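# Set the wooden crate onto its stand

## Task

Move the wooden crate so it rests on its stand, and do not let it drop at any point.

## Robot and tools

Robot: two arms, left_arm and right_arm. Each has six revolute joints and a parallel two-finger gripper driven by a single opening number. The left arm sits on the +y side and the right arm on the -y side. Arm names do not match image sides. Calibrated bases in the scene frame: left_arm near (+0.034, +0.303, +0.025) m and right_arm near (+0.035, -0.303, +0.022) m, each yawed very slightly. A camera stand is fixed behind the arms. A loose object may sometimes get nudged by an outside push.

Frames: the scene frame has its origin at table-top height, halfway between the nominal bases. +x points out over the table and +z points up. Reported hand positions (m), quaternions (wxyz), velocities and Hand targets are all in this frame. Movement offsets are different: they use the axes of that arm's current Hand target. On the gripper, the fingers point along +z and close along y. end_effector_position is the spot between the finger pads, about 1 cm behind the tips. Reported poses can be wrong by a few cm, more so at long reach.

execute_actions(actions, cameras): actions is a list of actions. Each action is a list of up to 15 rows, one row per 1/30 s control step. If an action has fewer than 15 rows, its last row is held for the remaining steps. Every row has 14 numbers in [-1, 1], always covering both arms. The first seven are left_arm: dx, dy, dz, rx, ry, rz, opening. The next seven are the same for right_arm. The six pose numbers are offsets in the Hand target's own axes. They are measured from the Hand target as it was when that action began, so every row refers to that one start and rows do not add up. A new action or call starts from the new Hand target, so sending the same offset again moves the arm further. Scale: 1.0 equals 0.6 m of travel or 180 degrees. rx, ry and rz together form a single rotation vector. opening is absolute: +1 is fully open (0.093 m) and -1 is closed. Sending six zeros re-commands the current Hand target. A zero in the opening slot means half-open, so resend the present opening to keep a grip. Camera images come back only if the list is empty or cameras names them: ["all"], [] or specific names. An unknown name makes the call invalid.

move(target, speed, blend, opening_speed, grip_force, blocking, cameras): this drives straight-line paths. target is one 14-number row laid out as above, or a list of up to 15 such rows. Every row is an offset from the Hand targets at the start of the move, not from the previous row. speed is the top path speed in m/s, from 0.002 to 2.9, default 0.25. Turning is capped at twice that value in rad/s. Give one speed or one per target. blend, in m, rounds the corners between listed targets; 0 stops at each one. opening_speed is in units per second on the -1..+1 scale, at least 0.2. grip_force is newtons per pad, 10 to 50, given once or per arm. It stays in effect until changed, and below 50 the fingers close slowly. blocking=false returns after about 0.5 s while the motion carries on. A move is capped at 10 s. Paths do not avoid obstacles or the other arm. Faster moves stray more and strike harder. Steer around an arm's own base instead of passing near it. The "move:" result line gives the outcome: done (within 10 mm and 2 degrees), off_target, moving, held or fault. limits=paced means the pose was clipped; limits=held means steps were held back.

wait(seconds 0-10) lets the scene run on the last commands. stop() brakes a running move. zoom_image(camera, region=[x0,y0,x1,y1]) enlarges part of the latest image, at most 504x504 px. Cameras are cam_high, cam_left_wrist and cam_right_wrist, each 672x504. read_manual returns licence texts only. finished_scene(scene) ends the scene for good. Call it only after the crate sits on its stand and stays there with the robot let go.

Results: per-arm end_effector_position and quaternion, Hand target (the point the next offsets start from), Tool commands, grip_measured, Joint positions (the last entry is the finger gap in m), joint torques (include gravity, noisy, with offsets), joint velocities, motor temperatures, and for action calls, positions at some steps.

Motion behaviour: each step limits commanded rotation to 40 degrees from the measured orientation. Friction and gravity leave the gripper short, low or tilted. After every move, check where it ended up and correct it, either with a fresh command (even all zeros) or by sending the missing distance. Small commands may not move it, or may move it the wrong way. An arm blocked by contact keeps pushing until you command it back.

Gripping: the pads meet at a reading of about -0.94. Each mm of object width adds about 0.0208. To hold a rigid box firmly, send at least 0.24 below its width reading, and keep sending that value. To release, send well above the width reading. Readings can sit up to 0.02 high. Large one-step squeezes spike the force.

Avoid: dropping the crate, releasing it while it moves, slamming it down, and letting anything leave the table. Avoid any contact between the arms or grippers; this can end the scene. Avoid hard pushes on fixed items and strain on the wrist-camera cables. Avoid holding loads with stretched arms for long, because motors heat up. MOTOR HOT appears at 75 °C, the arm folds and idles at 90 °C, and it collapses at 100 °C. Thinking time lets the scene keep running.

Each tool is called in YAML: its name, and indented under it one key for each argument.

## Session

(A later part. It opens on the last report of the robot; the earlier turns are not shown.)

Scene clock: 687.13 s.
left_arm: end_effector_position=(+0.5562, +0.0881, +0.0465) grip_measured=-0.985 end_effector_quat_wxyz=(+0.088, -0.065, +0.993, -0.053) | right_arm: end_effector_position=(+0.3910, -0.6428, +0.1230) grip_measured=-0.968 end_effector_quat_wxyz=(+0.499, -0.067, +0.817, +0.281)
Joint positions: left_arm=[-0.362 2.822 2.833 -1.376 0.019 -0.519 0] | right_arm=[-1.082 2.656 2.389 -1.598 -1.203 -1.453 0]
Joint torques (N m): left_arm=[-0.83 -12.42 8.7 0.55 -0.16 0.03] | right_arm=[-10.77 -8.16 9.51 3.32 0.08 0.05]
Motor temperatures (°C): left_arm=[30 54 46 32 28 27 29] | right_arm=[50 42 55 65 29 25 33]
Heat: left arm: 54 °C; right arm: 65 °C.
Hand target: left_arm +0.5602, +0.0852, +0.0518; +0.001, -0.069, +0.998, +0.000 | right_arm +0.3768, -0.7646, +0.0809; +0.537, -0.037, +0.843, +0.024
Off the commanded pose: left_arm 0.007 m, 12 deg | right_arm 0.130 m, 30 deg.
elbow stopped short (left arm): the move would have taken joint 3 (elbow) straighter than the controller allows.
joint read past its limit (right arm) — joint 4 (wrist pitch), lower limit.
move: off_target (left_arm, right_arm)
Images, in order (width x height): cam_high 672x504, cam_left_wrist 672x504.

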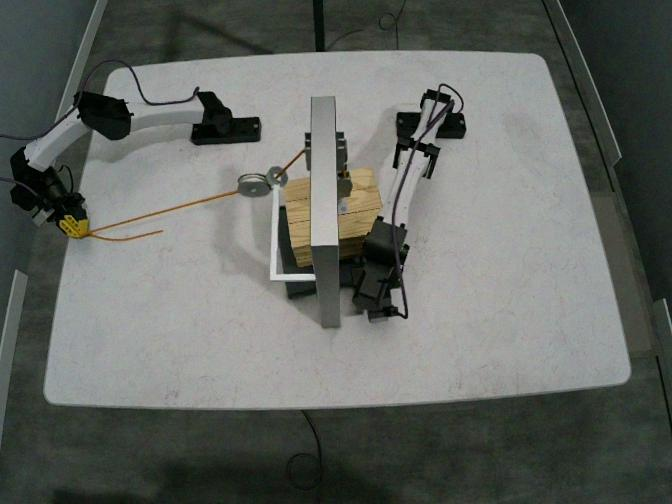

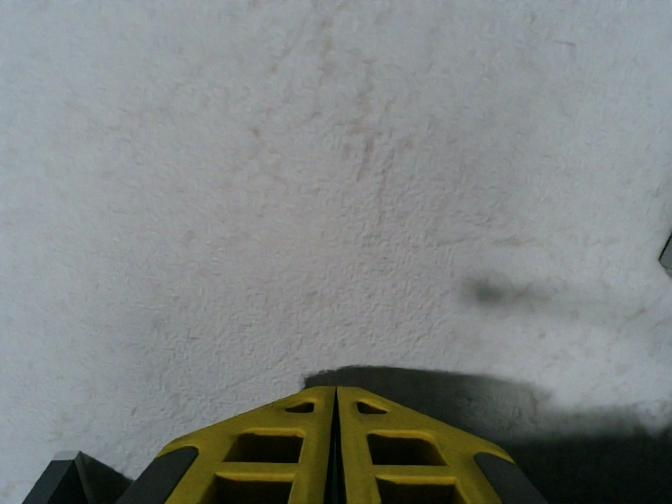

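move:
  target: [0.058, 0.008, 0, 0, 0, 0, -1, 0, 0, 0, 0, 0, 0, -1]
  cameras: ["cam_high", "cam_left_wrist"]
  speed: 0.06

zoom_image:
  camera: "cam_high"
  region: [220, 110, 500, 330]

Scene clock: 694.80 s.
left_arm: end_effector_position=(+0.5497, +0.0905, +0.0451) grip_measured=-0.985 end_effector_quat_wxyz=(+0.081, -0.074, +0.993, -0.035) | right_arm: end_effector_position=(+0.3910, -0.6428, +0.1230) grip_measured=-0.968 end_effector_quat_wxyz=(+0.499, -0.067, +0.817, +0.281)
Joint positions: left_arm=[-0.371 2.822 2.833 -1.405 -0.01 -0.543 0] | right_arm=[-1.082 2.656 2.389 -1.598 -1.203 -1.453 0]
Joint torques (N m): left_arm=[-1.83 -14.06 7.21 -0.34 -0.01 0.04] | right_arm=[-10.71 -8.12 9.44 3.32 0.08 0.03]
Motor temperatures (°C): left_arm=[30 53 45 32 28 26 29] | right_arm=[50 42 55 65 29 25 33]
Heat: left arm: 53 °C; right arm: 65 °C.
Hand target: left_arm +0.5251, +0.0852, +0.0517; +0.001, -0.069, +0.998, +0.000 | right_arm +0.3768, -0.7646, +0.0809; +0.537, -0.037, +0.843, +0.024
Off the commanded pose: left_arm 0.026 m, 10 deg | right_arm 0.130 m, 30 deg.
joint read past its limit (right arm) — joint 4 (wrist pitch), lower limit.
move: off_target (left_arm, right_arm)
Images, in order (width x height): cam_high 672x504, cam_left_wrist 672x504.

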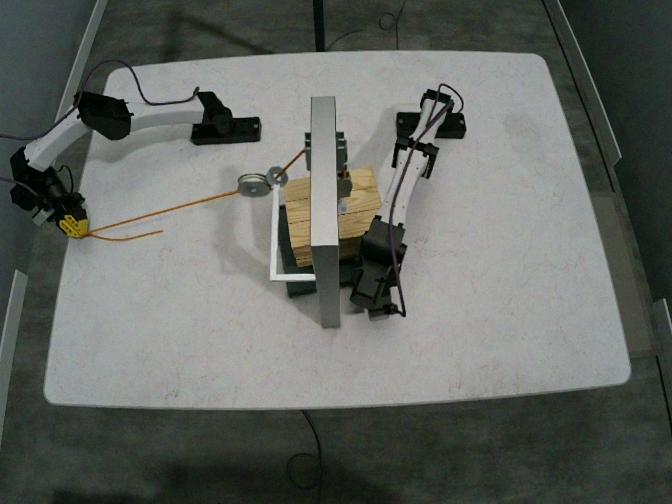

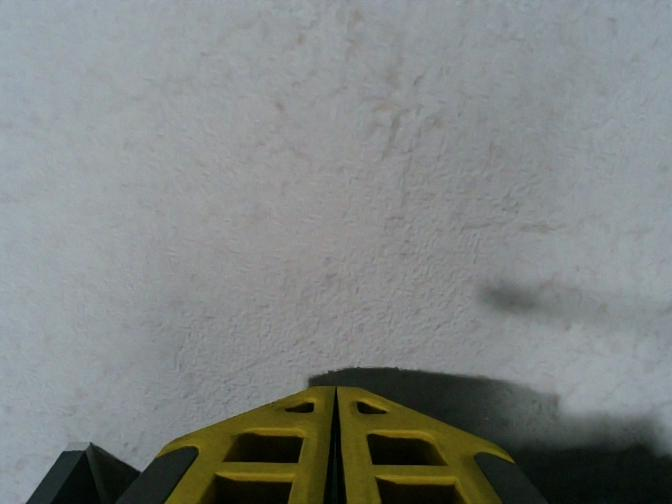

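Scaled by 1.800 from the camera's 672x504 image, which has a finer 960x720 frame.

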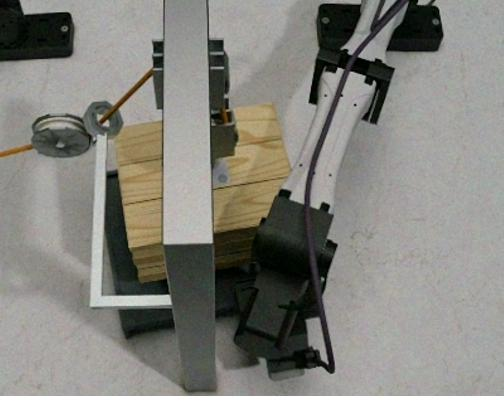

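move:
  target: [0.058, 0.008, 0, 0, 0, 0, -1, 0, 0, 0, 0, 0, 0, -1]
  cameras: ["cam_high", "cam_left_wrist"]
  speed: 0.06

zoom_image:
  camera: "cam_high"
  region: [220, 110, 500, 330]

Scene clock: 699.80 s.
left_arm: end_effector_position=(+0.5175, +0.0925, +0.0403) grip_measured=-0.985 end_effector_quat_wxyz=(+0.033, -0.088, +0.996, -0.010) | right_arm: end_effector_position=(+0.3910, -0.6428, +0.1230) grip_measured=-0.968 end_effector_quat_wxyz=(+0.499, -0.067, +0.817, +0.281)
Joint positions: left_arm=[-0.393 2.723 2.628 -1.408 -0.015 -0.591 0] | right_arm=[-1.082 2.656 2.389 -1.598 -1.203 -1.453 0]
Joint torques (N m): left_arm=[-2.33 -15.92 3.9 -0.38 0.05 0.13] | right_arm=[-10.71 -8.2 9.54 3.32 0.08 0.06]
Motor temperatures (°C): left_arm=[30 54 45 32 28 26 29] | right_arm=[51 42 55 65 29 25 33]
Heat: left arm: 54 °C; right arm: 65 °C.
Hand target: left_arm +0.4899, +0.0851, +0.0517; +0.001, -0.069, +0.998, +0.000 | right_arm +0.3768, -0.7646, +0.0809; +0.537, -0.037, +0.843, +0.024
Off the commanded pose: left_arm 0.031 m, 4 deg | right_arm 0.130 m, 30 deg.
joint read past its limit (right arm) — joint 4 (wrist pitch), lower limit.
move: off_target (left_arm, right_arm)
Images, in order (width x height): cam_high 672x504, cam_left_wrist 672x504.

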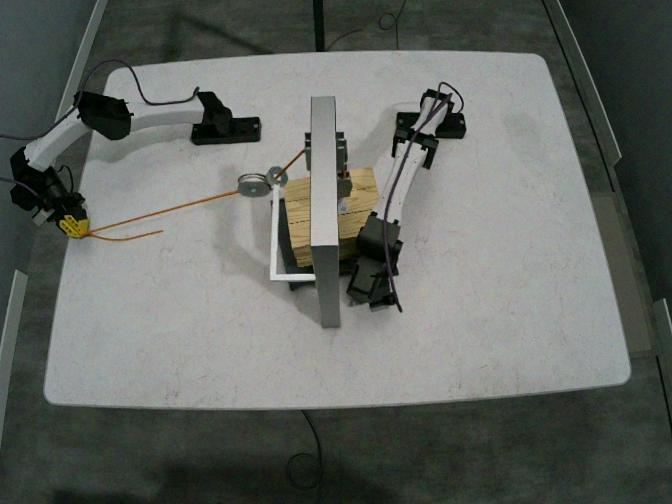

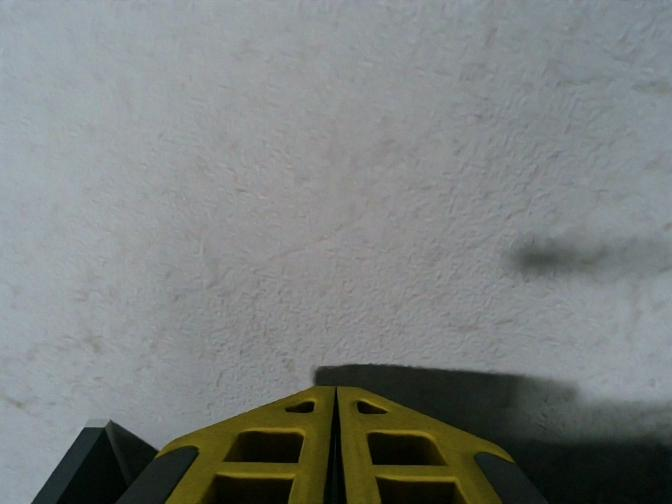

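Scaled by 1.800 from the camera's 672x504 image, which has a finer 960x720 frame.

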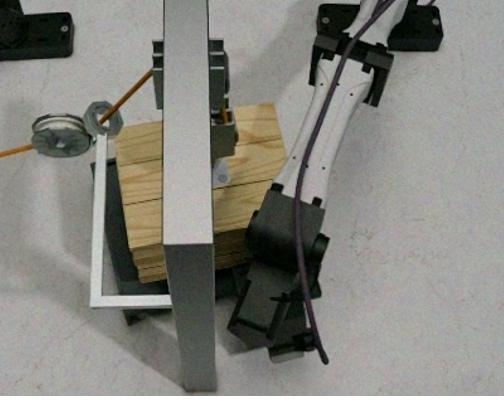

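move:
  target:
    - [-0.107, -0.015, 0, 0, 0, 0, -1, 0, 0, 0, 0, 0, 0, -1]
    - [-0.114, 0.0345, -0.133, 0, 0, 0, -1, 0, 0, 0, 0, 0, 0, -1]
    - [-0.102, 0.129, -0.183, 0, 0, 0, -1, 0, 0, 0, 0, 0, 0, -1]
    - [0.1225, 0.328, -0.247, 0.0594, 0.0691, -0.4529, -1, 0, 0, 0, 0, 0, 0, -1]
  cameras: ["cam_high", "cam_left_wrist"]
  speed: [0.12, 0.2, 0.3, 0.4]
  blend: [0.01, 0.03, 0.03, 0]

zoom_image:
  camera: "cam_high"
  region: [220, 110, 500, 330]

zoom_image:
  camera: "cam_left_wrist"
  region: [180, 250, 600, 504]

Scene clock: 711.73 s.
left_arm: end_effector_position=(+0.3947, +0.2721, +0.1867) grip_measured=-0.984 end_effector_quat_wxyz=(+0.097, +0.697, -0.706, +0.079) | right_arm: end_effector_position=(+0.3910, -0.6428, +0.1230) grip_measured=-0.968 end_effector_quat_wxyz=(+0.499, -0.067, +0.817, +0.281)
Joint positions: left_arm=[0.052 1.954 1.876 -1.528 0.249 -1.523 0] | right_arm=[-1.082 2.656 2.389 -1.598 -1.203 -1.453 0]
Joint torques (N m): left_arm=[-0.44 -11.79 5 0.09 0.18 -0.01] | right_arm=[-10.63 -8.16 9.44 3.29 0.08 0.03]
Motor temperatures (°C): left_arm=[30 61 43 31 28 26 29] | right_arm=[51 42 55 66 29 25 33]
Heat: left arm: 61 °C; right arm: 66 °C.
Hand target: left_arm +0.3897, +0.2698, +0.1997; +0.093, +0.701, -0.701, +0.092 | right_arm +0.3768, -0.7646, +0.0809; +0.537, -0.037, +0.843, +0.024
Off the commanded pose: left_arm 0.014 m, 2 deg | right_arm 0.130 m, 30 deg.
elbow stopped short (left arm): the move would have taken joint 3 (elbow) straighter than the controller allows.
joint read past its limit (right arm) — joint 4 (wrist pitch), lower limit.
move: off_target (left_arm, right_arm)
Images, in order (width x height): cam_high 672x504, cam_left_wrist 672x504.

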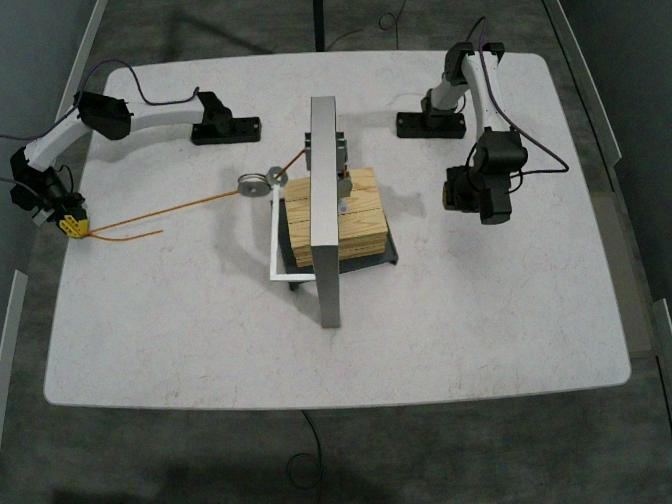

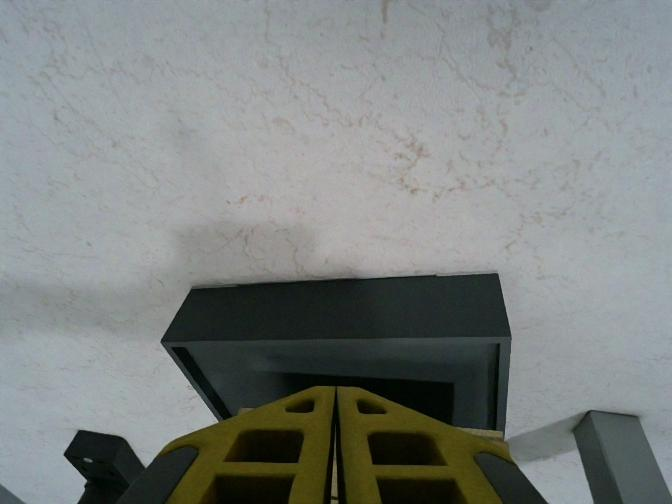

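Scaled by 1.800 from the camera's 672x504 image, which has a finer 960x720 frame.

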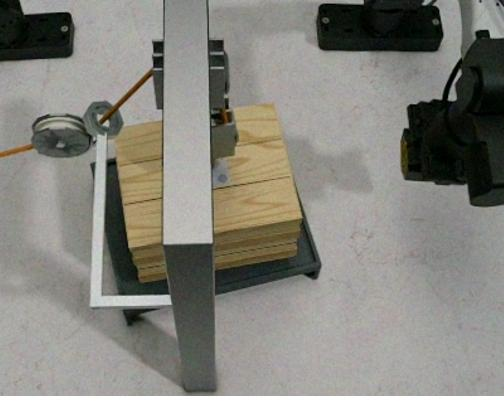

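Scaled by 1.200 from the camera's 672x504 image, which has a finer 960x720 frame.

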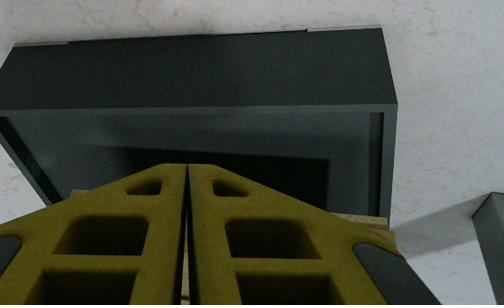

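move:
  target: [0, 0, 0, 0, 0, 0, 1, 0, 0, 0, 0, 0, 0, -1]
  cameras: ["cam_left_wrist"]

zoom_image:
  camera: "cam_left_wrist"
  region: [140, 250, 560, 504]

Scene clock: 719.40 s.
left_arm: end_effector_position=(+0.3947, +0.2721, +0.1867) grip_measured=+1.000 end_effector_quat_wxyz=(+0.097, +0.697, -0.706, +0.079) | right_arm: end_effector_position=(+0.3910, -0.6428, +0.1230) grip_measured=-0.968 end_effector_quat_wxyz=(+0.499, -0.067, +0.817, +0.281)
Joint positions: left_arm=[0.052 1.954 1.876 -1.528 0.249 -1.523 0.093] | right_arm=[-1.082 2.656 2.389 -1.598 -1.203 -1.453 0]
Joint torques (N m): left_arm=[-0.39 -11.81 4.98 0.09 0.18 -0.01] | right_arm=[-10.78 -8.13 9.4 3.33 0.1 0.02]
Motor temperatures (°C): left_arm=[30 61 43 31 28 26 29] | right_arm=[51 42 55 66 28 25 33]
Heat: left arm: 61 °C; right arm: 66 °C.
Hand target: left_arm +0.3897, +0.2698, +0.1997; +0.093, +0.701, -0.701, +0.092 | right_arm +0.3768, -0.7646, +0.0809; +0.537, -0.037, +0.843, +0.024
Off the commanded pose: left_arm 0.014 m, 2 deg | right_arm 0.130 m, 30 deg.
joint read past its limit (right arm) — joint 4 (wrist pitch), lower limit.
move: off_target (left_arm, right_arm)
Images, in order (width x height): cam_left_wrist 672x504.

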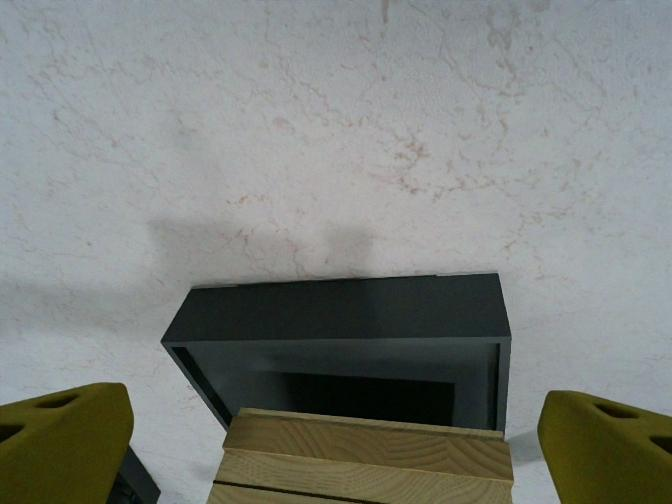

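Scaled by 1.200 from the camera's 672x504 image, which has a finer 960x720 frame.

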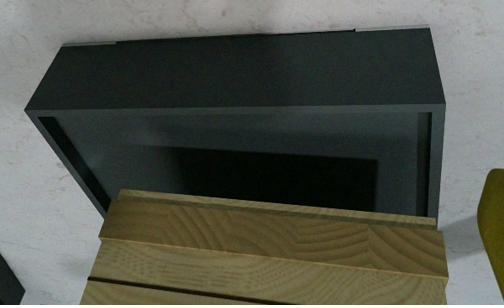

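move:
  target:
    - [0.033, 0.2, -0.06, 0.0334, -0.098, 0.2532, -1, 0, 0, 0, 0, 0, 0, -1]
    - [0.341, 0.317, 0.144, 0.0668, -0.1959, 0.5064, -1, 0, 0, 0, 0, 0, 0, -1]
    - [0.373, 0.308, 0.3457, 0.0668, -0.1959, 0.5064, -1, 0, 0, 0, 0, 0, 0, -1]
  cameras: ["cam_high", "cam_left_wrist"]
  speed: [0.3, 0.25, 0.15]
  blend: [0.03, 0.02, 0]

zoom_image:
  camera: "cam_high"
  region: [220, 110, 500, 330]

Scene clock: 809.80 s.
left_arm: end_effector_position=(+0.1990, +0.0028, +0.0539) grip_measured=-0.984 end_effector_quat_wxyz=(+0.239, +0.011, +0.971, +0.007) | right_arm: end_effector_position=(+0.3910, -0.6428, +0.1230) grip_measured=-0.968 end_effector_quat_wxyz=(+0.499, -0.067, +0.817, +0.281)
Joint positions: left_arm=[-1.269 1.805 1.075 -0.705 -0.466 -1.237 0] | right_arm=[-1.082 2.656 2.389 -1.598 -1.203 -1.453 0]
Joint torques (N m): left_arm=[-0.72 -6.99 5.01 0.64 -0.62 0] | right_arm=[-10.76 -8.08 9.44 3.31 0.06 0.03]
Motor temperatures (°C): left_arm=[29 59 40 30 28 26 28] | right_arm=[53 43 57 70 28 25 33]
Heat: left arm: 59 °C; right arm: 70 °C.
Hand target: left_arm +0.2048, -0.0001, +0.0576; +0.259, +0.000, +0.966, +0.000 | right_arm +0.3768, -0.7646, +0.0809; +0.537, -0.037, +0.843, +0.024
Off the commanded pose: left_arm 0.007 m, 3 deg | right_arm 0.130 m, 30 deg.
joint read past its limit (right arm) — joint 4 (wrist pitch), lower limit.
move: off_target (left_arm, right_arm)
Images, in order (width x height): cam_high 672x504, cam_left_wrist 672x504.

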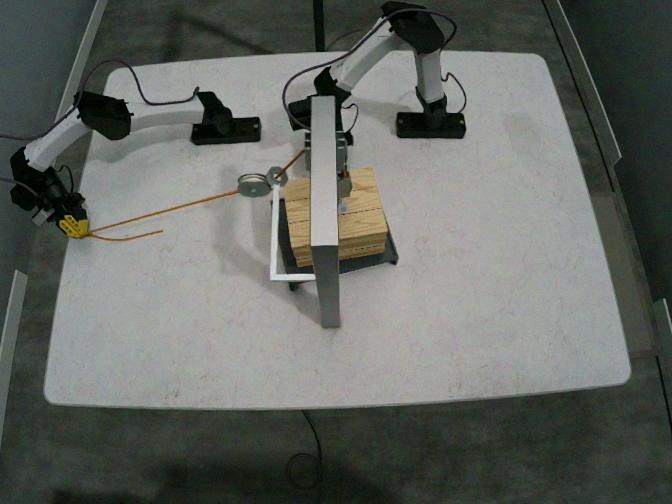

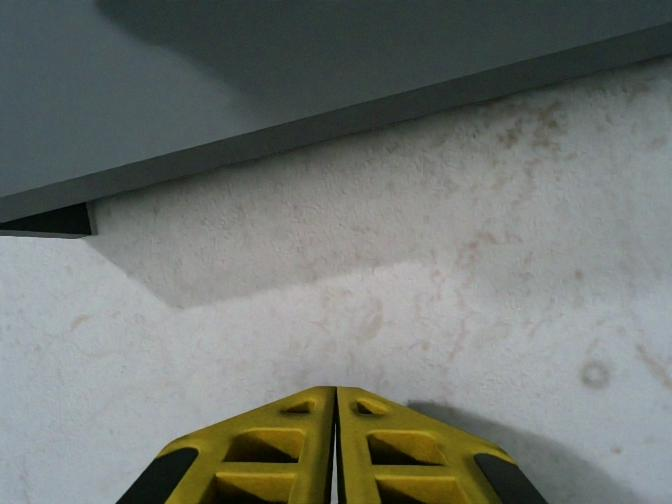

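Scaled by 1.800 from the camera's 672x504 image, which has a finer 960x720 frame.

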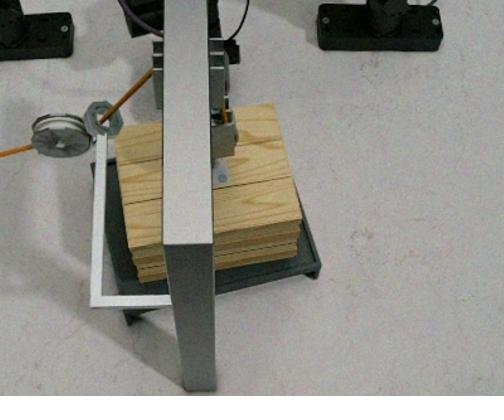

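move:
  target: [-0.108, 0, 0.0625, 0, 0, 0, -1, 0, 0, 0, 0, 0, 0, -1]
  cameras: ["cam_high", "cam_left_wrist"]
  speed: 0.08

zoom_image:
  camera: "cam_high"
  region: [220, 110, 500, 330]

Scene clock: 823.67 s.
left_arm: end_effector_position=(+0.2598, +0.0164, +0.0476) grip_measured=-0.984 end_effector_quat_wxyz=(+0.235, +0.010, +0.972, +0.029) | right_arm: end_effector_position=(+0.3910, -0.6428, +0.1230) grip_measured=-0.968 end_effector_quat_wxyz=(+0.499, -0.067, +0.817, +0.281)
Joint positions: left_arm=[-1.082 1.864 1.123 -0.652 -0.446 -1.043 0] | right_arm=[-1.082 2.656 2.389 -1.598 -1.203 -1.453 0]
Joint torques (N m): left_arm=[0.92 -6.56 8.44 1.06 -0.38 0.27] | right_arm=[-10.71 -8.12 9.51 3.31 0.08 0.05]
Motor temperatures (°C): left_arm=[29 53 40 31 28 26 28] | right_arm=[54 43 57 70 28 25 33]
Heat: left arm: 53 °C; right arm: 70 °C.
Hand target: left_arm +0.2796, -0.0001, +0.0576; +0.259, +0.000, +0.966, +0.000 | right_arm +0.3768, -0.7646, +0.0809; +0.537, -0.037, +0.843, +0.024
Off the commanded pose: left_arm 0.028 m, 5 deg | right_arm 0.130 m, 30 deg.
joint read past its limit (right arm) — joint 4 (wrist pitch), lower limit.
move: off_target (left_arm, right_arm)
Images, in order (width x height): cam_high 672x504, cam_left_wrist 672x504.

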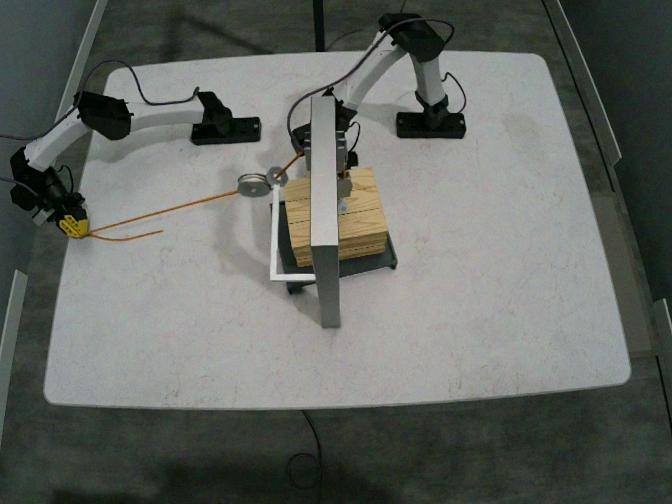

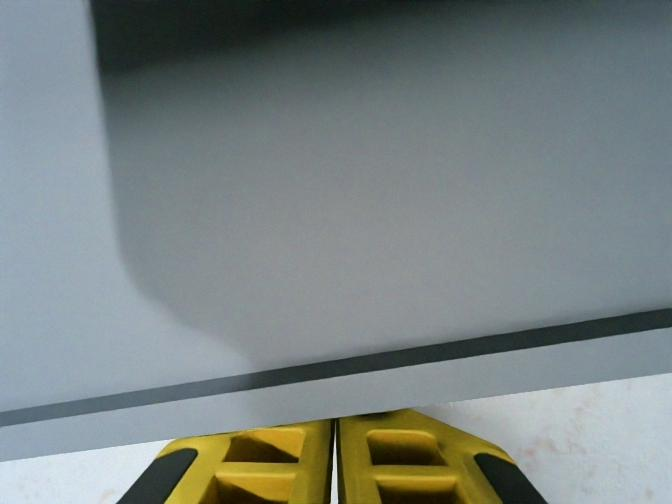

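Scaled by 1.800 from the camera's 672x504 image, which has a finer 960x720 frame.

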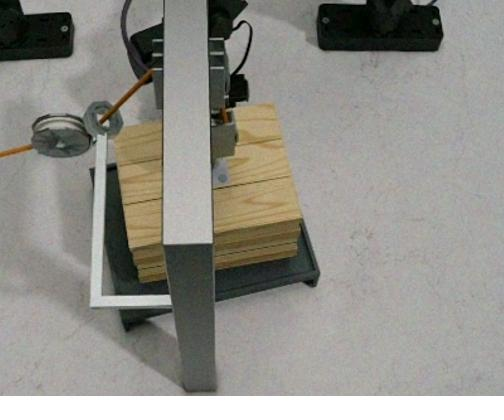

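move:
  target: [-0.02, -0.01, 0.0115, 0, 0, 0, -1, 0, 0, 0, 0, 0, 0, -1]
  cameras: ["cam_high", "cam_left_wrist"]
  speed: 0.06

zoom_image:
  camera: "cam_high"
  region: [220, 110, 500, 330]

Scene clock: 829.10 s.
left_arm: end_effector_position=(+0.2712, +0.0127, +0.0466) grip_measured=-0.984 end_effector_quat_wxyz=(+0.233, +0.009, +0.972, +0.033) | right_arm: end_effector_position=(+0.3910, -0.6428, +0.1230) grip_measured=-0.968 end_effector_quat_wxyz=(+0.499, -0.067, +0.817, +0.281)
Joint positions: left_arm=[-1.057 1.899 1.167 -0.659 -0.443 -1.02 0] | right_arm=[-1.082 2.656 2.389 -1.598 -1.203 -1.453 0]
Joint torques (N m): left_arm=[1.25 -6.72 8.95 1.13 -0.33 0.32] | right_arm=[-10.76 -8.12 9.36 3.31 0.05 0.05]
Motor temperatures (°C): left_arm=[29 52 40 31 28 26 28] | right_arm=[54 43 58 71 28 25 33]
Heat: left arm: 52 °C; right arm: 71 °C.
Hand target: left_arm +0.2935, -0.0062, +0.0576; +0.259, +0.000, +0.966, +0.000 | right_arm +0.3768, -0.7646, +0.0809; +0.537, -0.037, +0.843, +0.024
Off the commanded pose: left_arm 0.031 m, 5 deg | right_arm 0.130 m, 30 deg.
joint read past its limit (right arm) — joint 4 (wrist pitch), lower limit.
move: off_target (left_arm, right_arm)
Images, in order (width x height): cam_high 672x504, cam_left_wrist 672x504.

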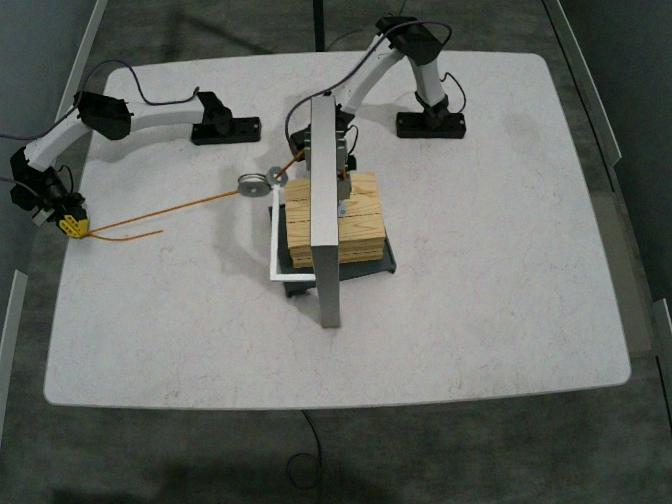

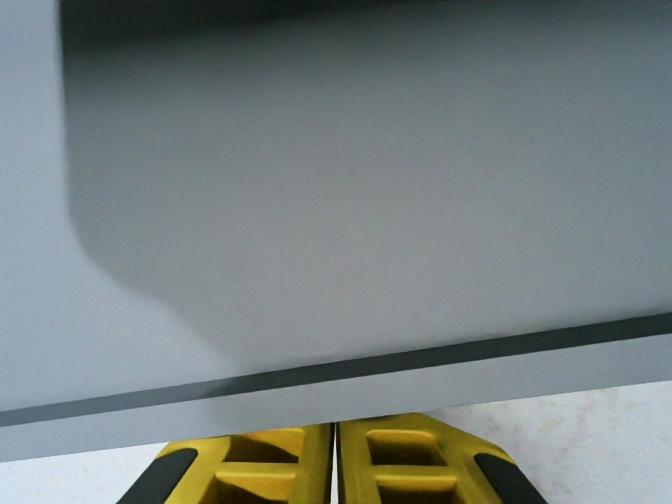

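Scaled by 1.800 from the camera's 672x504 image, which has a finer 960x720 frame.

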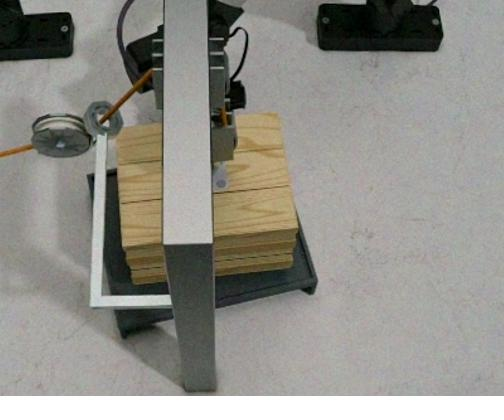

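move:
  target:
    - [0.13, 0, -0.075, 0, 0, 0, -1, 0, 0, 0, 0, 0, 0, -1]
    - [0.056, 0.093, -0.248, 0, 0, 0, -1, 0, 0, 0, 0, 0, 0, -1]
    - [-0.103, 0.443, -0.29, -0.0334, 0.098, -0.2532, -1, 0, 0, 0, 0, 0, 0, -1]
    - [-0.258, 0.46, -0.1245, -0.0668, 0.1959, -0.5064, 1, 0, 0, 0, 0, 0, 0, -1]
  cameras: ["cam_high", "cam_left_wrist"]
  speed: [0.15, 0.25, 0.35, 0.35]
  blend: [0.01, 0.02, 0.03, 0]

zoom_image:
  camera: "cam_high"
  region: [220, 110, 500, 330]

zoom_image:
  camera: "cam_left_wrist"
  region: [140, 250, 560, 504]

Scene clock: 840.63 s.
left_arm: end_effector_position=(+0.3894, +0.2709, +0.1907) grip_measured=+1.000 end_effector_quat_wxyz=(+0.090, +0.695, -0.708, +0.086) | right_arm: end_effector_position=(+0.3910, -0.6428, +0.1216) grip_measured=-0.968 end_effector_quat_wxyz=(+0.498, -0.066, +0.817, +0.282)
Joint positions: left_arm=[0.049 1.914 1.838 -1.509 0.249 -1.525 0.093] | right_arm=[-1.082 2.659 2.389 -1.598 -1.203 -1.453 0]
Joint torques (N m): left_arm=[-0.14 -7.91 8.55 -0.11 0.18 0] | right_arm=[-10.71 -8.34 9.54 3.3 0.1 0.04]
Motor temperatures (°C): left_arm=[30 51 41 31 28 26 28] | right_arm=[54 43 58 71 28 25 33]
Heat: left arm: 51 °C; right arm: 71 °C.
Hand target: left_arm +0.3902, +0.2698, +0.1998; +0.093, +0.701, -0.701, +0.092 | right_arm +0.3768, -0.7646, +0.0809; +0.537, -0.037, +0.843, +0.024
Off the commanded pose: left_arm 0.009 m, 1 deg | right_arm 0.129 m, 30 deg.
joint read past its limit (right arm) — joint 4 (wrist pitch), lower limit.
move: off_target (right_arm)
Images, in order (width x height): cam_high 672x504, cam_left_wrist 672x504.

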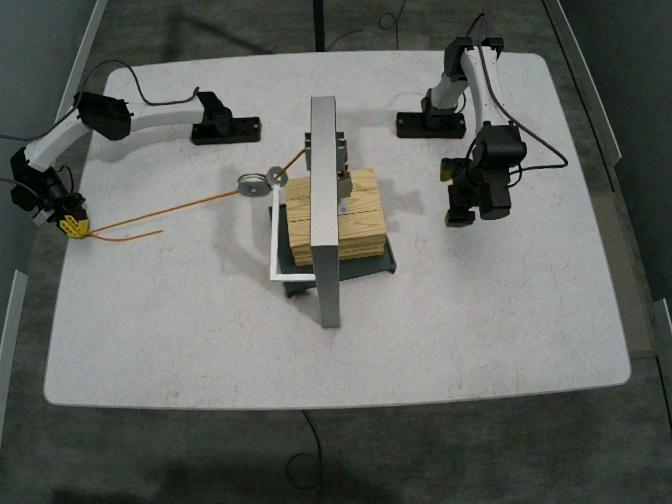

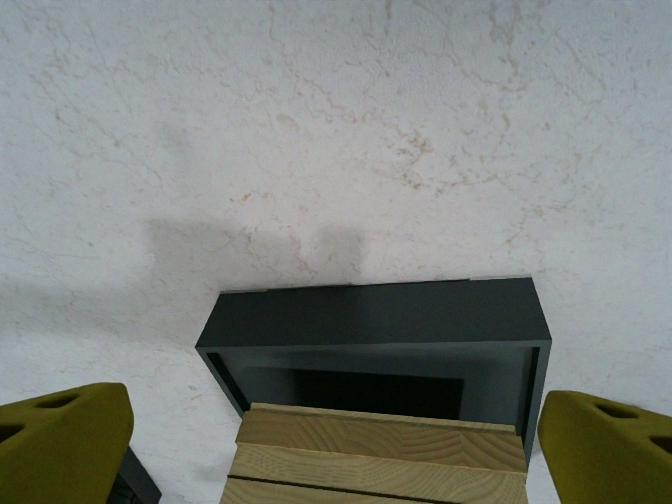

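Scaled by 1.800 from the camera's 672x504 image, which has a finer 960x720 frame.

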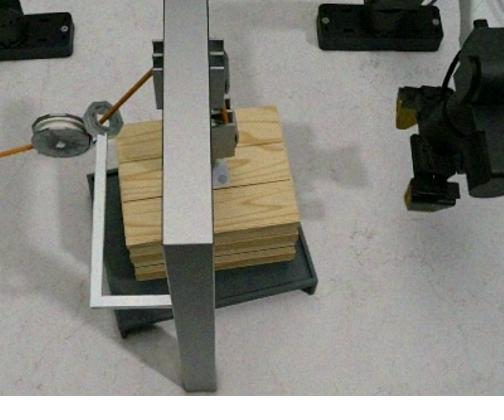

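Scaled by 1.200 from the camera's 672x504 image, which has a finer 960x720 frame.

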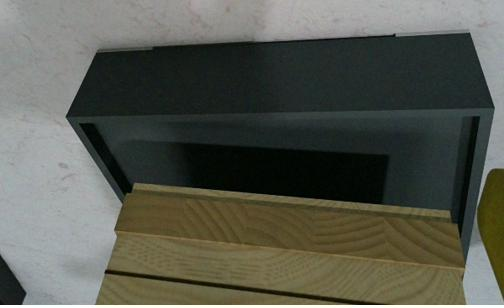

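move:
  target: [0, 0, 0, 0, 0, 0, 1, 0, 0, 0, 0, 0, 0, -1, -0.0213, 0.166, 0.0063, 0, 0, 0, -1]
  cameras: ["cam_high", "cam_left_wrist"]
  speed: 0.05

zoom_image:
  camera: "cam_high"
  region: [220, 110, 500, 330]

zoom_image:
  camera: "cam_left_wrist"
  region: [140, 250, 560, 504]


Scaled by 1.800 from the camera's 672x504 image, which has a finer 960x720 frame.

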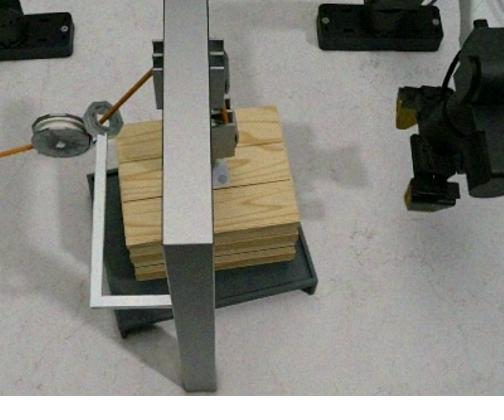

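Scaled by 1.200 from the camera's 672x504 image, which has a finer 960x720 frame.

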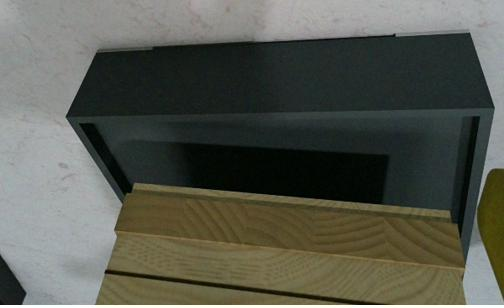

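move:
  target: [0, 0, 0, 0, 0, 0, 1, -0.0213, 0.166, 0.0063, 0, 0, 0, -1]
  cameras: ["cam_high", "cam_left_wrist"]
  speed: 0.05

zoom_image:
  camera: "cam_high"
  region: [220, 110, 500, 330]

zoom_image:
  camera: "cam_left_wrist"
  region: [140, 250, 560, 504]

Scene clock: 860.80 s.
left_arm: end_effector_position=(+0.3894, +0.2709, +0.1907) grip_measured=+1.000 end_effector_quat_wxyz=(+0.090, +0.695, -0.708, +0.086) | right_arm: end_effector_position=(+0.3815, -0.6128, +0.0961) grip_measured=-0.968 end_effector_quat_wxyz=(+0.548, -0.047, +0.820, +0.161)
Joint positions: left_arm=[0.049 1.914 1.838 -1.509 0.249 -1.525 0.093] | right_arm=[-1.067 2.171 1.389 -0.394 -1.185 -0.919 0]
Joint torques (N m): left_arm=[-0.13 -7.92 8.55 -0.11 0.18 -0.01] | right_arm=[-2.96 -11.79 5.86 2.82 0.82 0.07]
Motor temperatures (°C): left_arm=[29 50 44 30 28 26 28] | right_arm=[53 43 58 71 28 25 33]
Heat: left arm: 50 °C; right arm: 71 °C.
Hand target: left_arm +0.3902, +0.2698, +0.1998; +0.093, +0.701, -0.701, +0.092 | right_arm +0.3768, -0.6646, +0.0911; +0.537, -0.037, +0.843, +0.024
Off the commanded pose: left_arm 0.009 m, 1 deg | right_arm 0.052 m, 16 deg.
move: off_target (right_arm)
Images, in order (width x height): cam_high 672x504, cam_left_wrist 672x504.

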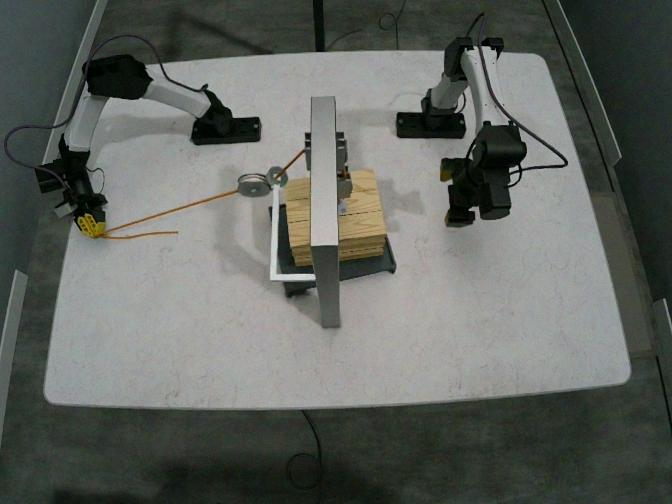

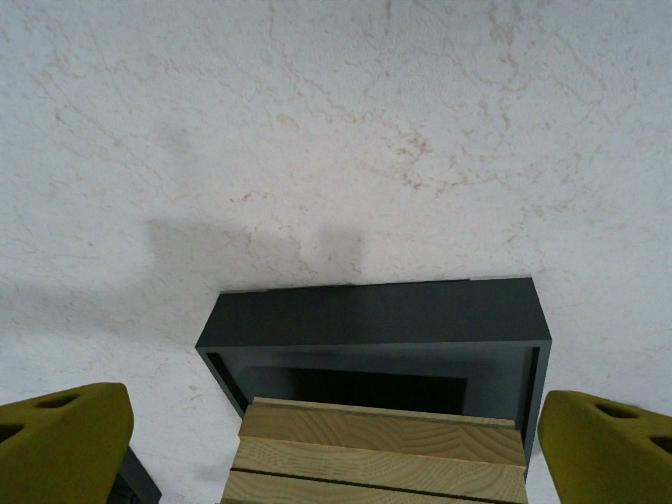

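Scaled by 1.800 from the camera's 672x504 image, which has a finer 960x720 frame.

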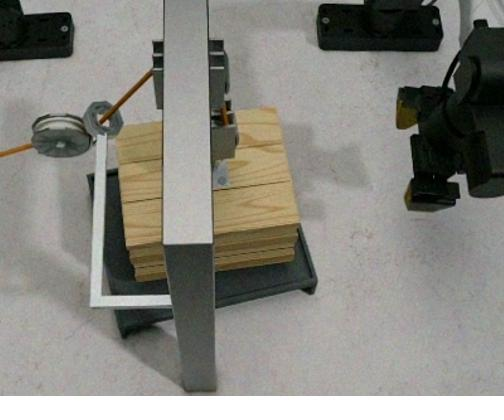

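Scaled by 1.200 from the camera's 672x504 image, which has a finer 960x720 frame.

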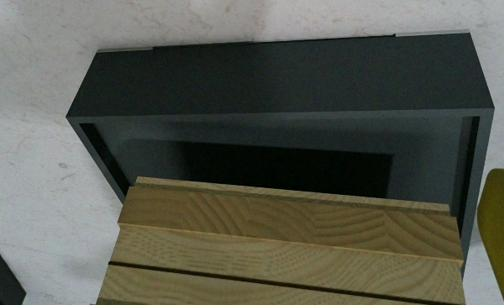

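move:
  target: [0, 0, 0, 0, 0, 0, 1, -0.0213, 0.15, 0.0063, 0, 0, 0, -1]
  cameras: ["cam_high", "cam_left_wrist"]
  speed: 0.05

zoom_image:
  camera: "cam_high"
  region: [220, 110, 500, 330]

zoom_image:
  camera: "cam_left_wrist"
  region: [140, 250, 560, 504]

Scene clock: 867.53 s.
left_arm: end_effector_position=(+0.3894, +0.2709, +0.1907) grip_measured=+1.000 end_effector_quat_wxyz=(+0.090, +0.695, -0.708, +0.086) | right_arm: end_effector_position=(+0.3772, -0.5252, +0.1111) grip_measured=-0.968 end_effector_quat_wxyz=(+0.555, -0.070, +0.816, +0.148)
Joint positions: left_arm=[0.049 1.914 1.838 -1.509 0.249 -1.525 0.093] | right_arm=[-0.955 1.87 0.949 -0.024 -1.137 -0.724 0]
Joint torques (N m): left_arm=[-0.13 -7.91 8.55 -0.11 0.18 -0.01] | right_arm=[-2.5 -8.62 5.46 2.65 1.23 0.07]
Motor temperatures (°C): left_arm=[29 50 44 30 28 26 28] | right_arm=[51 44 57 71 28 25 33]
Heat: left arm: 50 °C; right arm: 71 °C.
Hand target: left_arm +0.3902, +0.2698, +0.1998; +0.093, +0.701, -0.701, +0.092 | right_arm +0.3776, -0.5742, +0.1012; +0.537, -0.037, +0.843, +0.024
Off the commanded pose: left_arm 0.009 m, 1 deg | right_arm 0.050 m, 15 deg.
move: off_target (right_arm)
Images, in order (width x height): cam_high 672x504, cam_left_wrist 672x504.

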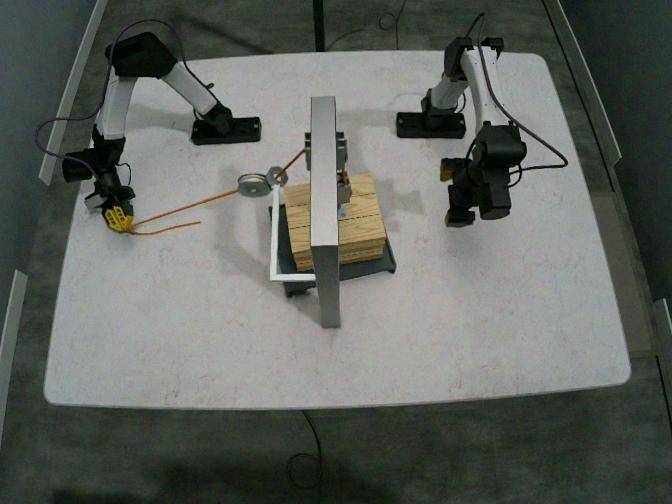

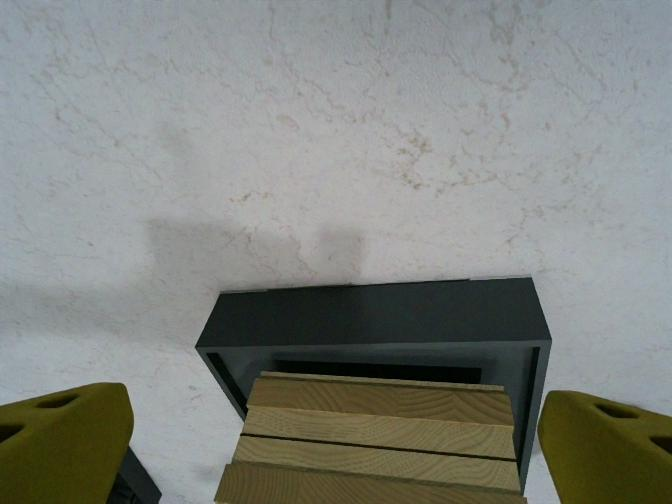

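Scaled by 1.800 from the camera's 672x504 image, which has a finer 960x720 frame.

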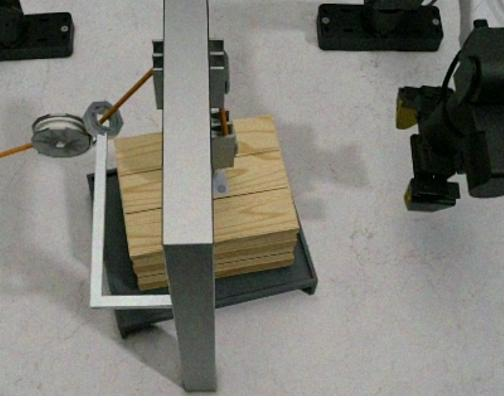

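Scaled by 1.200 from the camera's 672x504 image, which has a finer 960x720 frame.

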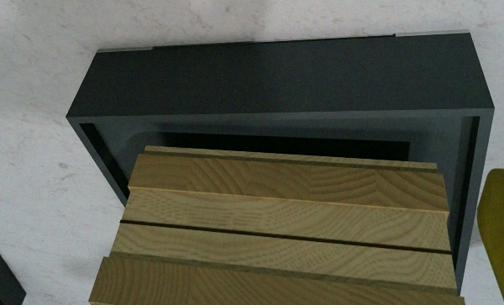

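move:
  target: [0, 0, 0, 0, 0, 0, 1, -0.0213, 0.14, 0.0, 0, 0, 0, -1]
  cameras: ["cam_high", "cam_left_wrist"]
  speed: 0.04

zoom_image:
  camera: "cam_left_wrist"
  region: [140, 250, 560, 504]

Scene clock: 874.73 s.
left_arm: end_effector_position=(+0.3894, +0.2709, +0.1907) grip_measured=+1.000 end_effector_quat_wxyz=(+0.090, +0.695, -0.708, +0.086) | right_arm: end_effector_position=(+0.3736, -0.4544, +0.1184) grip_measured=-0.968 end_effector_quat_wxyz=(+0.548, -0.077, +0.825, +0.111)
Joint positions: left_arm=[0.049 1.914 1.838 -1.509 0.249 -1.525 0.093] | right_arm=[-0.8 1.608 0.637 0.244 -0.971 -0.526 0]
Joint torques (N m): left_arm=[-0.14 -7.92 8.55 -0.11 0.18 -0.01] | right_arm=[-1.42 -6.32 4.89 2.45 1.04 0.02]
Motor temperatures (°C): left_arm=[29 50 45 30 28 26 28] | right_arm=[49 43 56 70 29 25 33]
Heat: left arm: 50 °C; right arm: 70 °C.
Hand target: left_arm +0.3902, +0.2698, +0.1998; +0.093, +0.701, -0.701, +0.092 | right_arm +0.3756, -0.4901, +0.1130; +0.537, -0.037, +0.843, +0.024
Off the commanded pose: left_arm 0.009 m, 1 deg | right_arm 0.036 m, 11 deg.
move: off_target (right_arm)
Images, in order (width x height): cam_high 672x504, cam_left_wrist 672x504.

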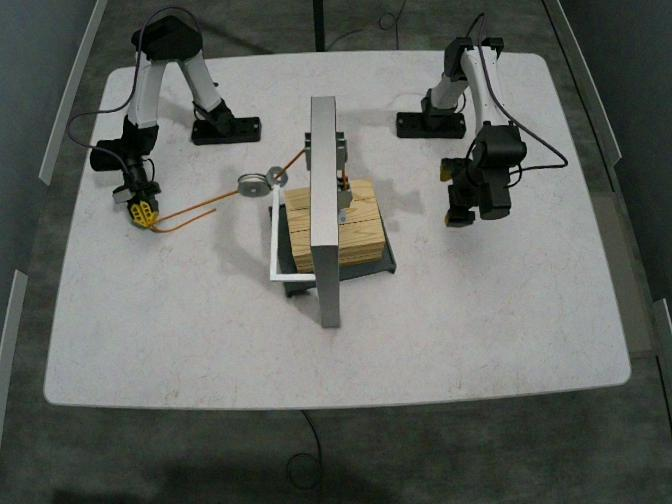

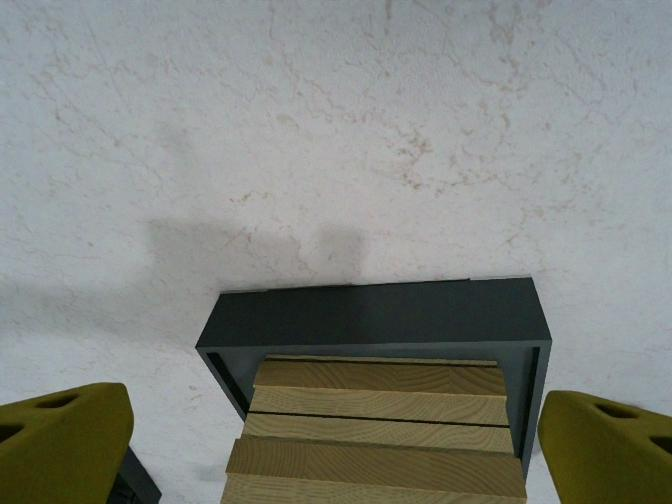

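Scaled by 1.200 from the camera's 672x504 image, which has a finer 960x720 frame.

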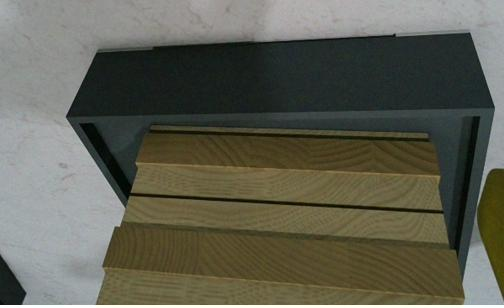

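move:
  target: [0, 0, 0, 0, 0, 0, 1, -0.0213, 0.12, 0.0, 0, 0, 0, -1]
  cameras: ["cam_high", "cam_left_wrist"]
  speed: 0.04

zoom_image:
  camera: "cam_left_wrist"
  region: [140, 250, 560, 504]

zoom_image:
  camera: "cam_high"
  region: [220, 110, 500, 330]

Scene clock: 880.27 s.
left_arm: end_effector_position=(+0.3894, +0.2709, +0.1907) grip_measured=+1.000 end_effector_quat_wxyz=(+0.090, +0.695, -0.708, +0.086) | right_arm: end_effector_position=(+0.3695, -0.4138, +0.1096) grip_measured=-0.968 end_effector_quat_wxyz=(+0.512, -0.029, +0.857, +0.046)
Joint positions: left_arm=[0.049 1.914 1.838 -1.509 0.249 -1.525 0.093] | right_arm=[-0.599 1.399 0.456 0.321 -0.626 -0.342 0]
Joint torques (N m): left_arm=[-0.14 -7.91 8.55 -0.11 0.18 0] | right_arm=[0.69 -5.65 5.18 2.85 -0.22 0.01]
Motor temperatures (°C): left_arm=[29 50 45 30 28 26 28] | right_arm=[47 42 55 70 29 25 33]
Heat: left arm: 50 °C; right arm: 70 °C.
Hand target: left_arm +0.3902, +0.2698, +0.1998; +0.093, +0.701, -0.701, +0.092 | right_arm +0.3746, -0.4179, +0.1247; +0.537, -0.037, +0.843, +0.024
Off the commanded pose: left_arm 0.009 m, 1 deg | right_arm 0.016 m, 4 deg.
move: off_target (right_arm)
Images, in order (width x height): cam_high 672x504, cam_left_wrist 672x504.

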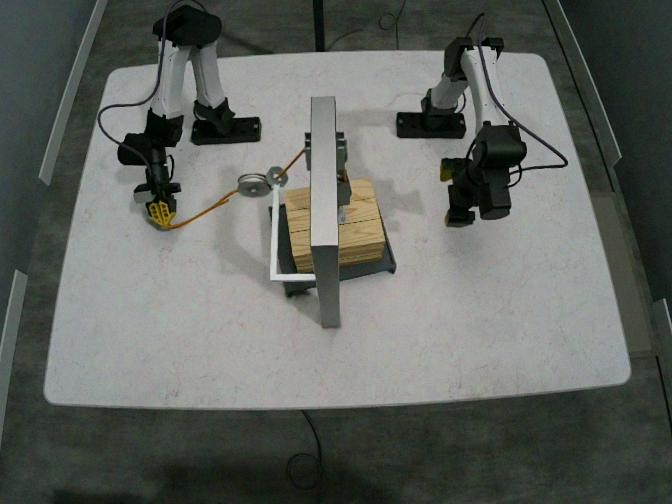

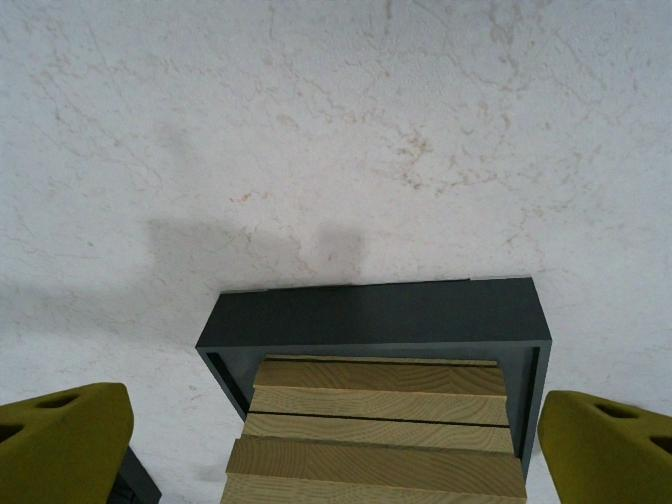

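Scaled by 1.200 from the camera's 672x504 image, which has a finer 960x720 frame.

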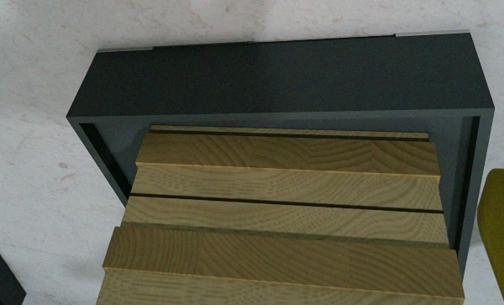

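Scaled by 1.800 from the camera's 672x504 image, which has a finer 960x720 frame.

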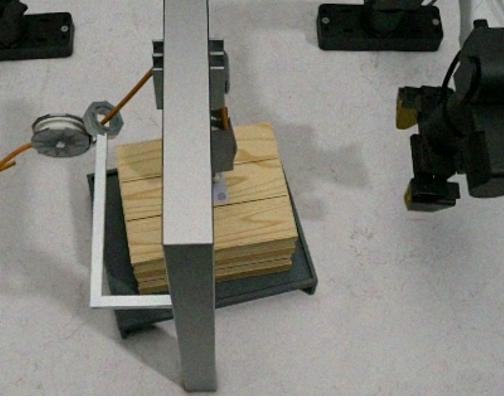

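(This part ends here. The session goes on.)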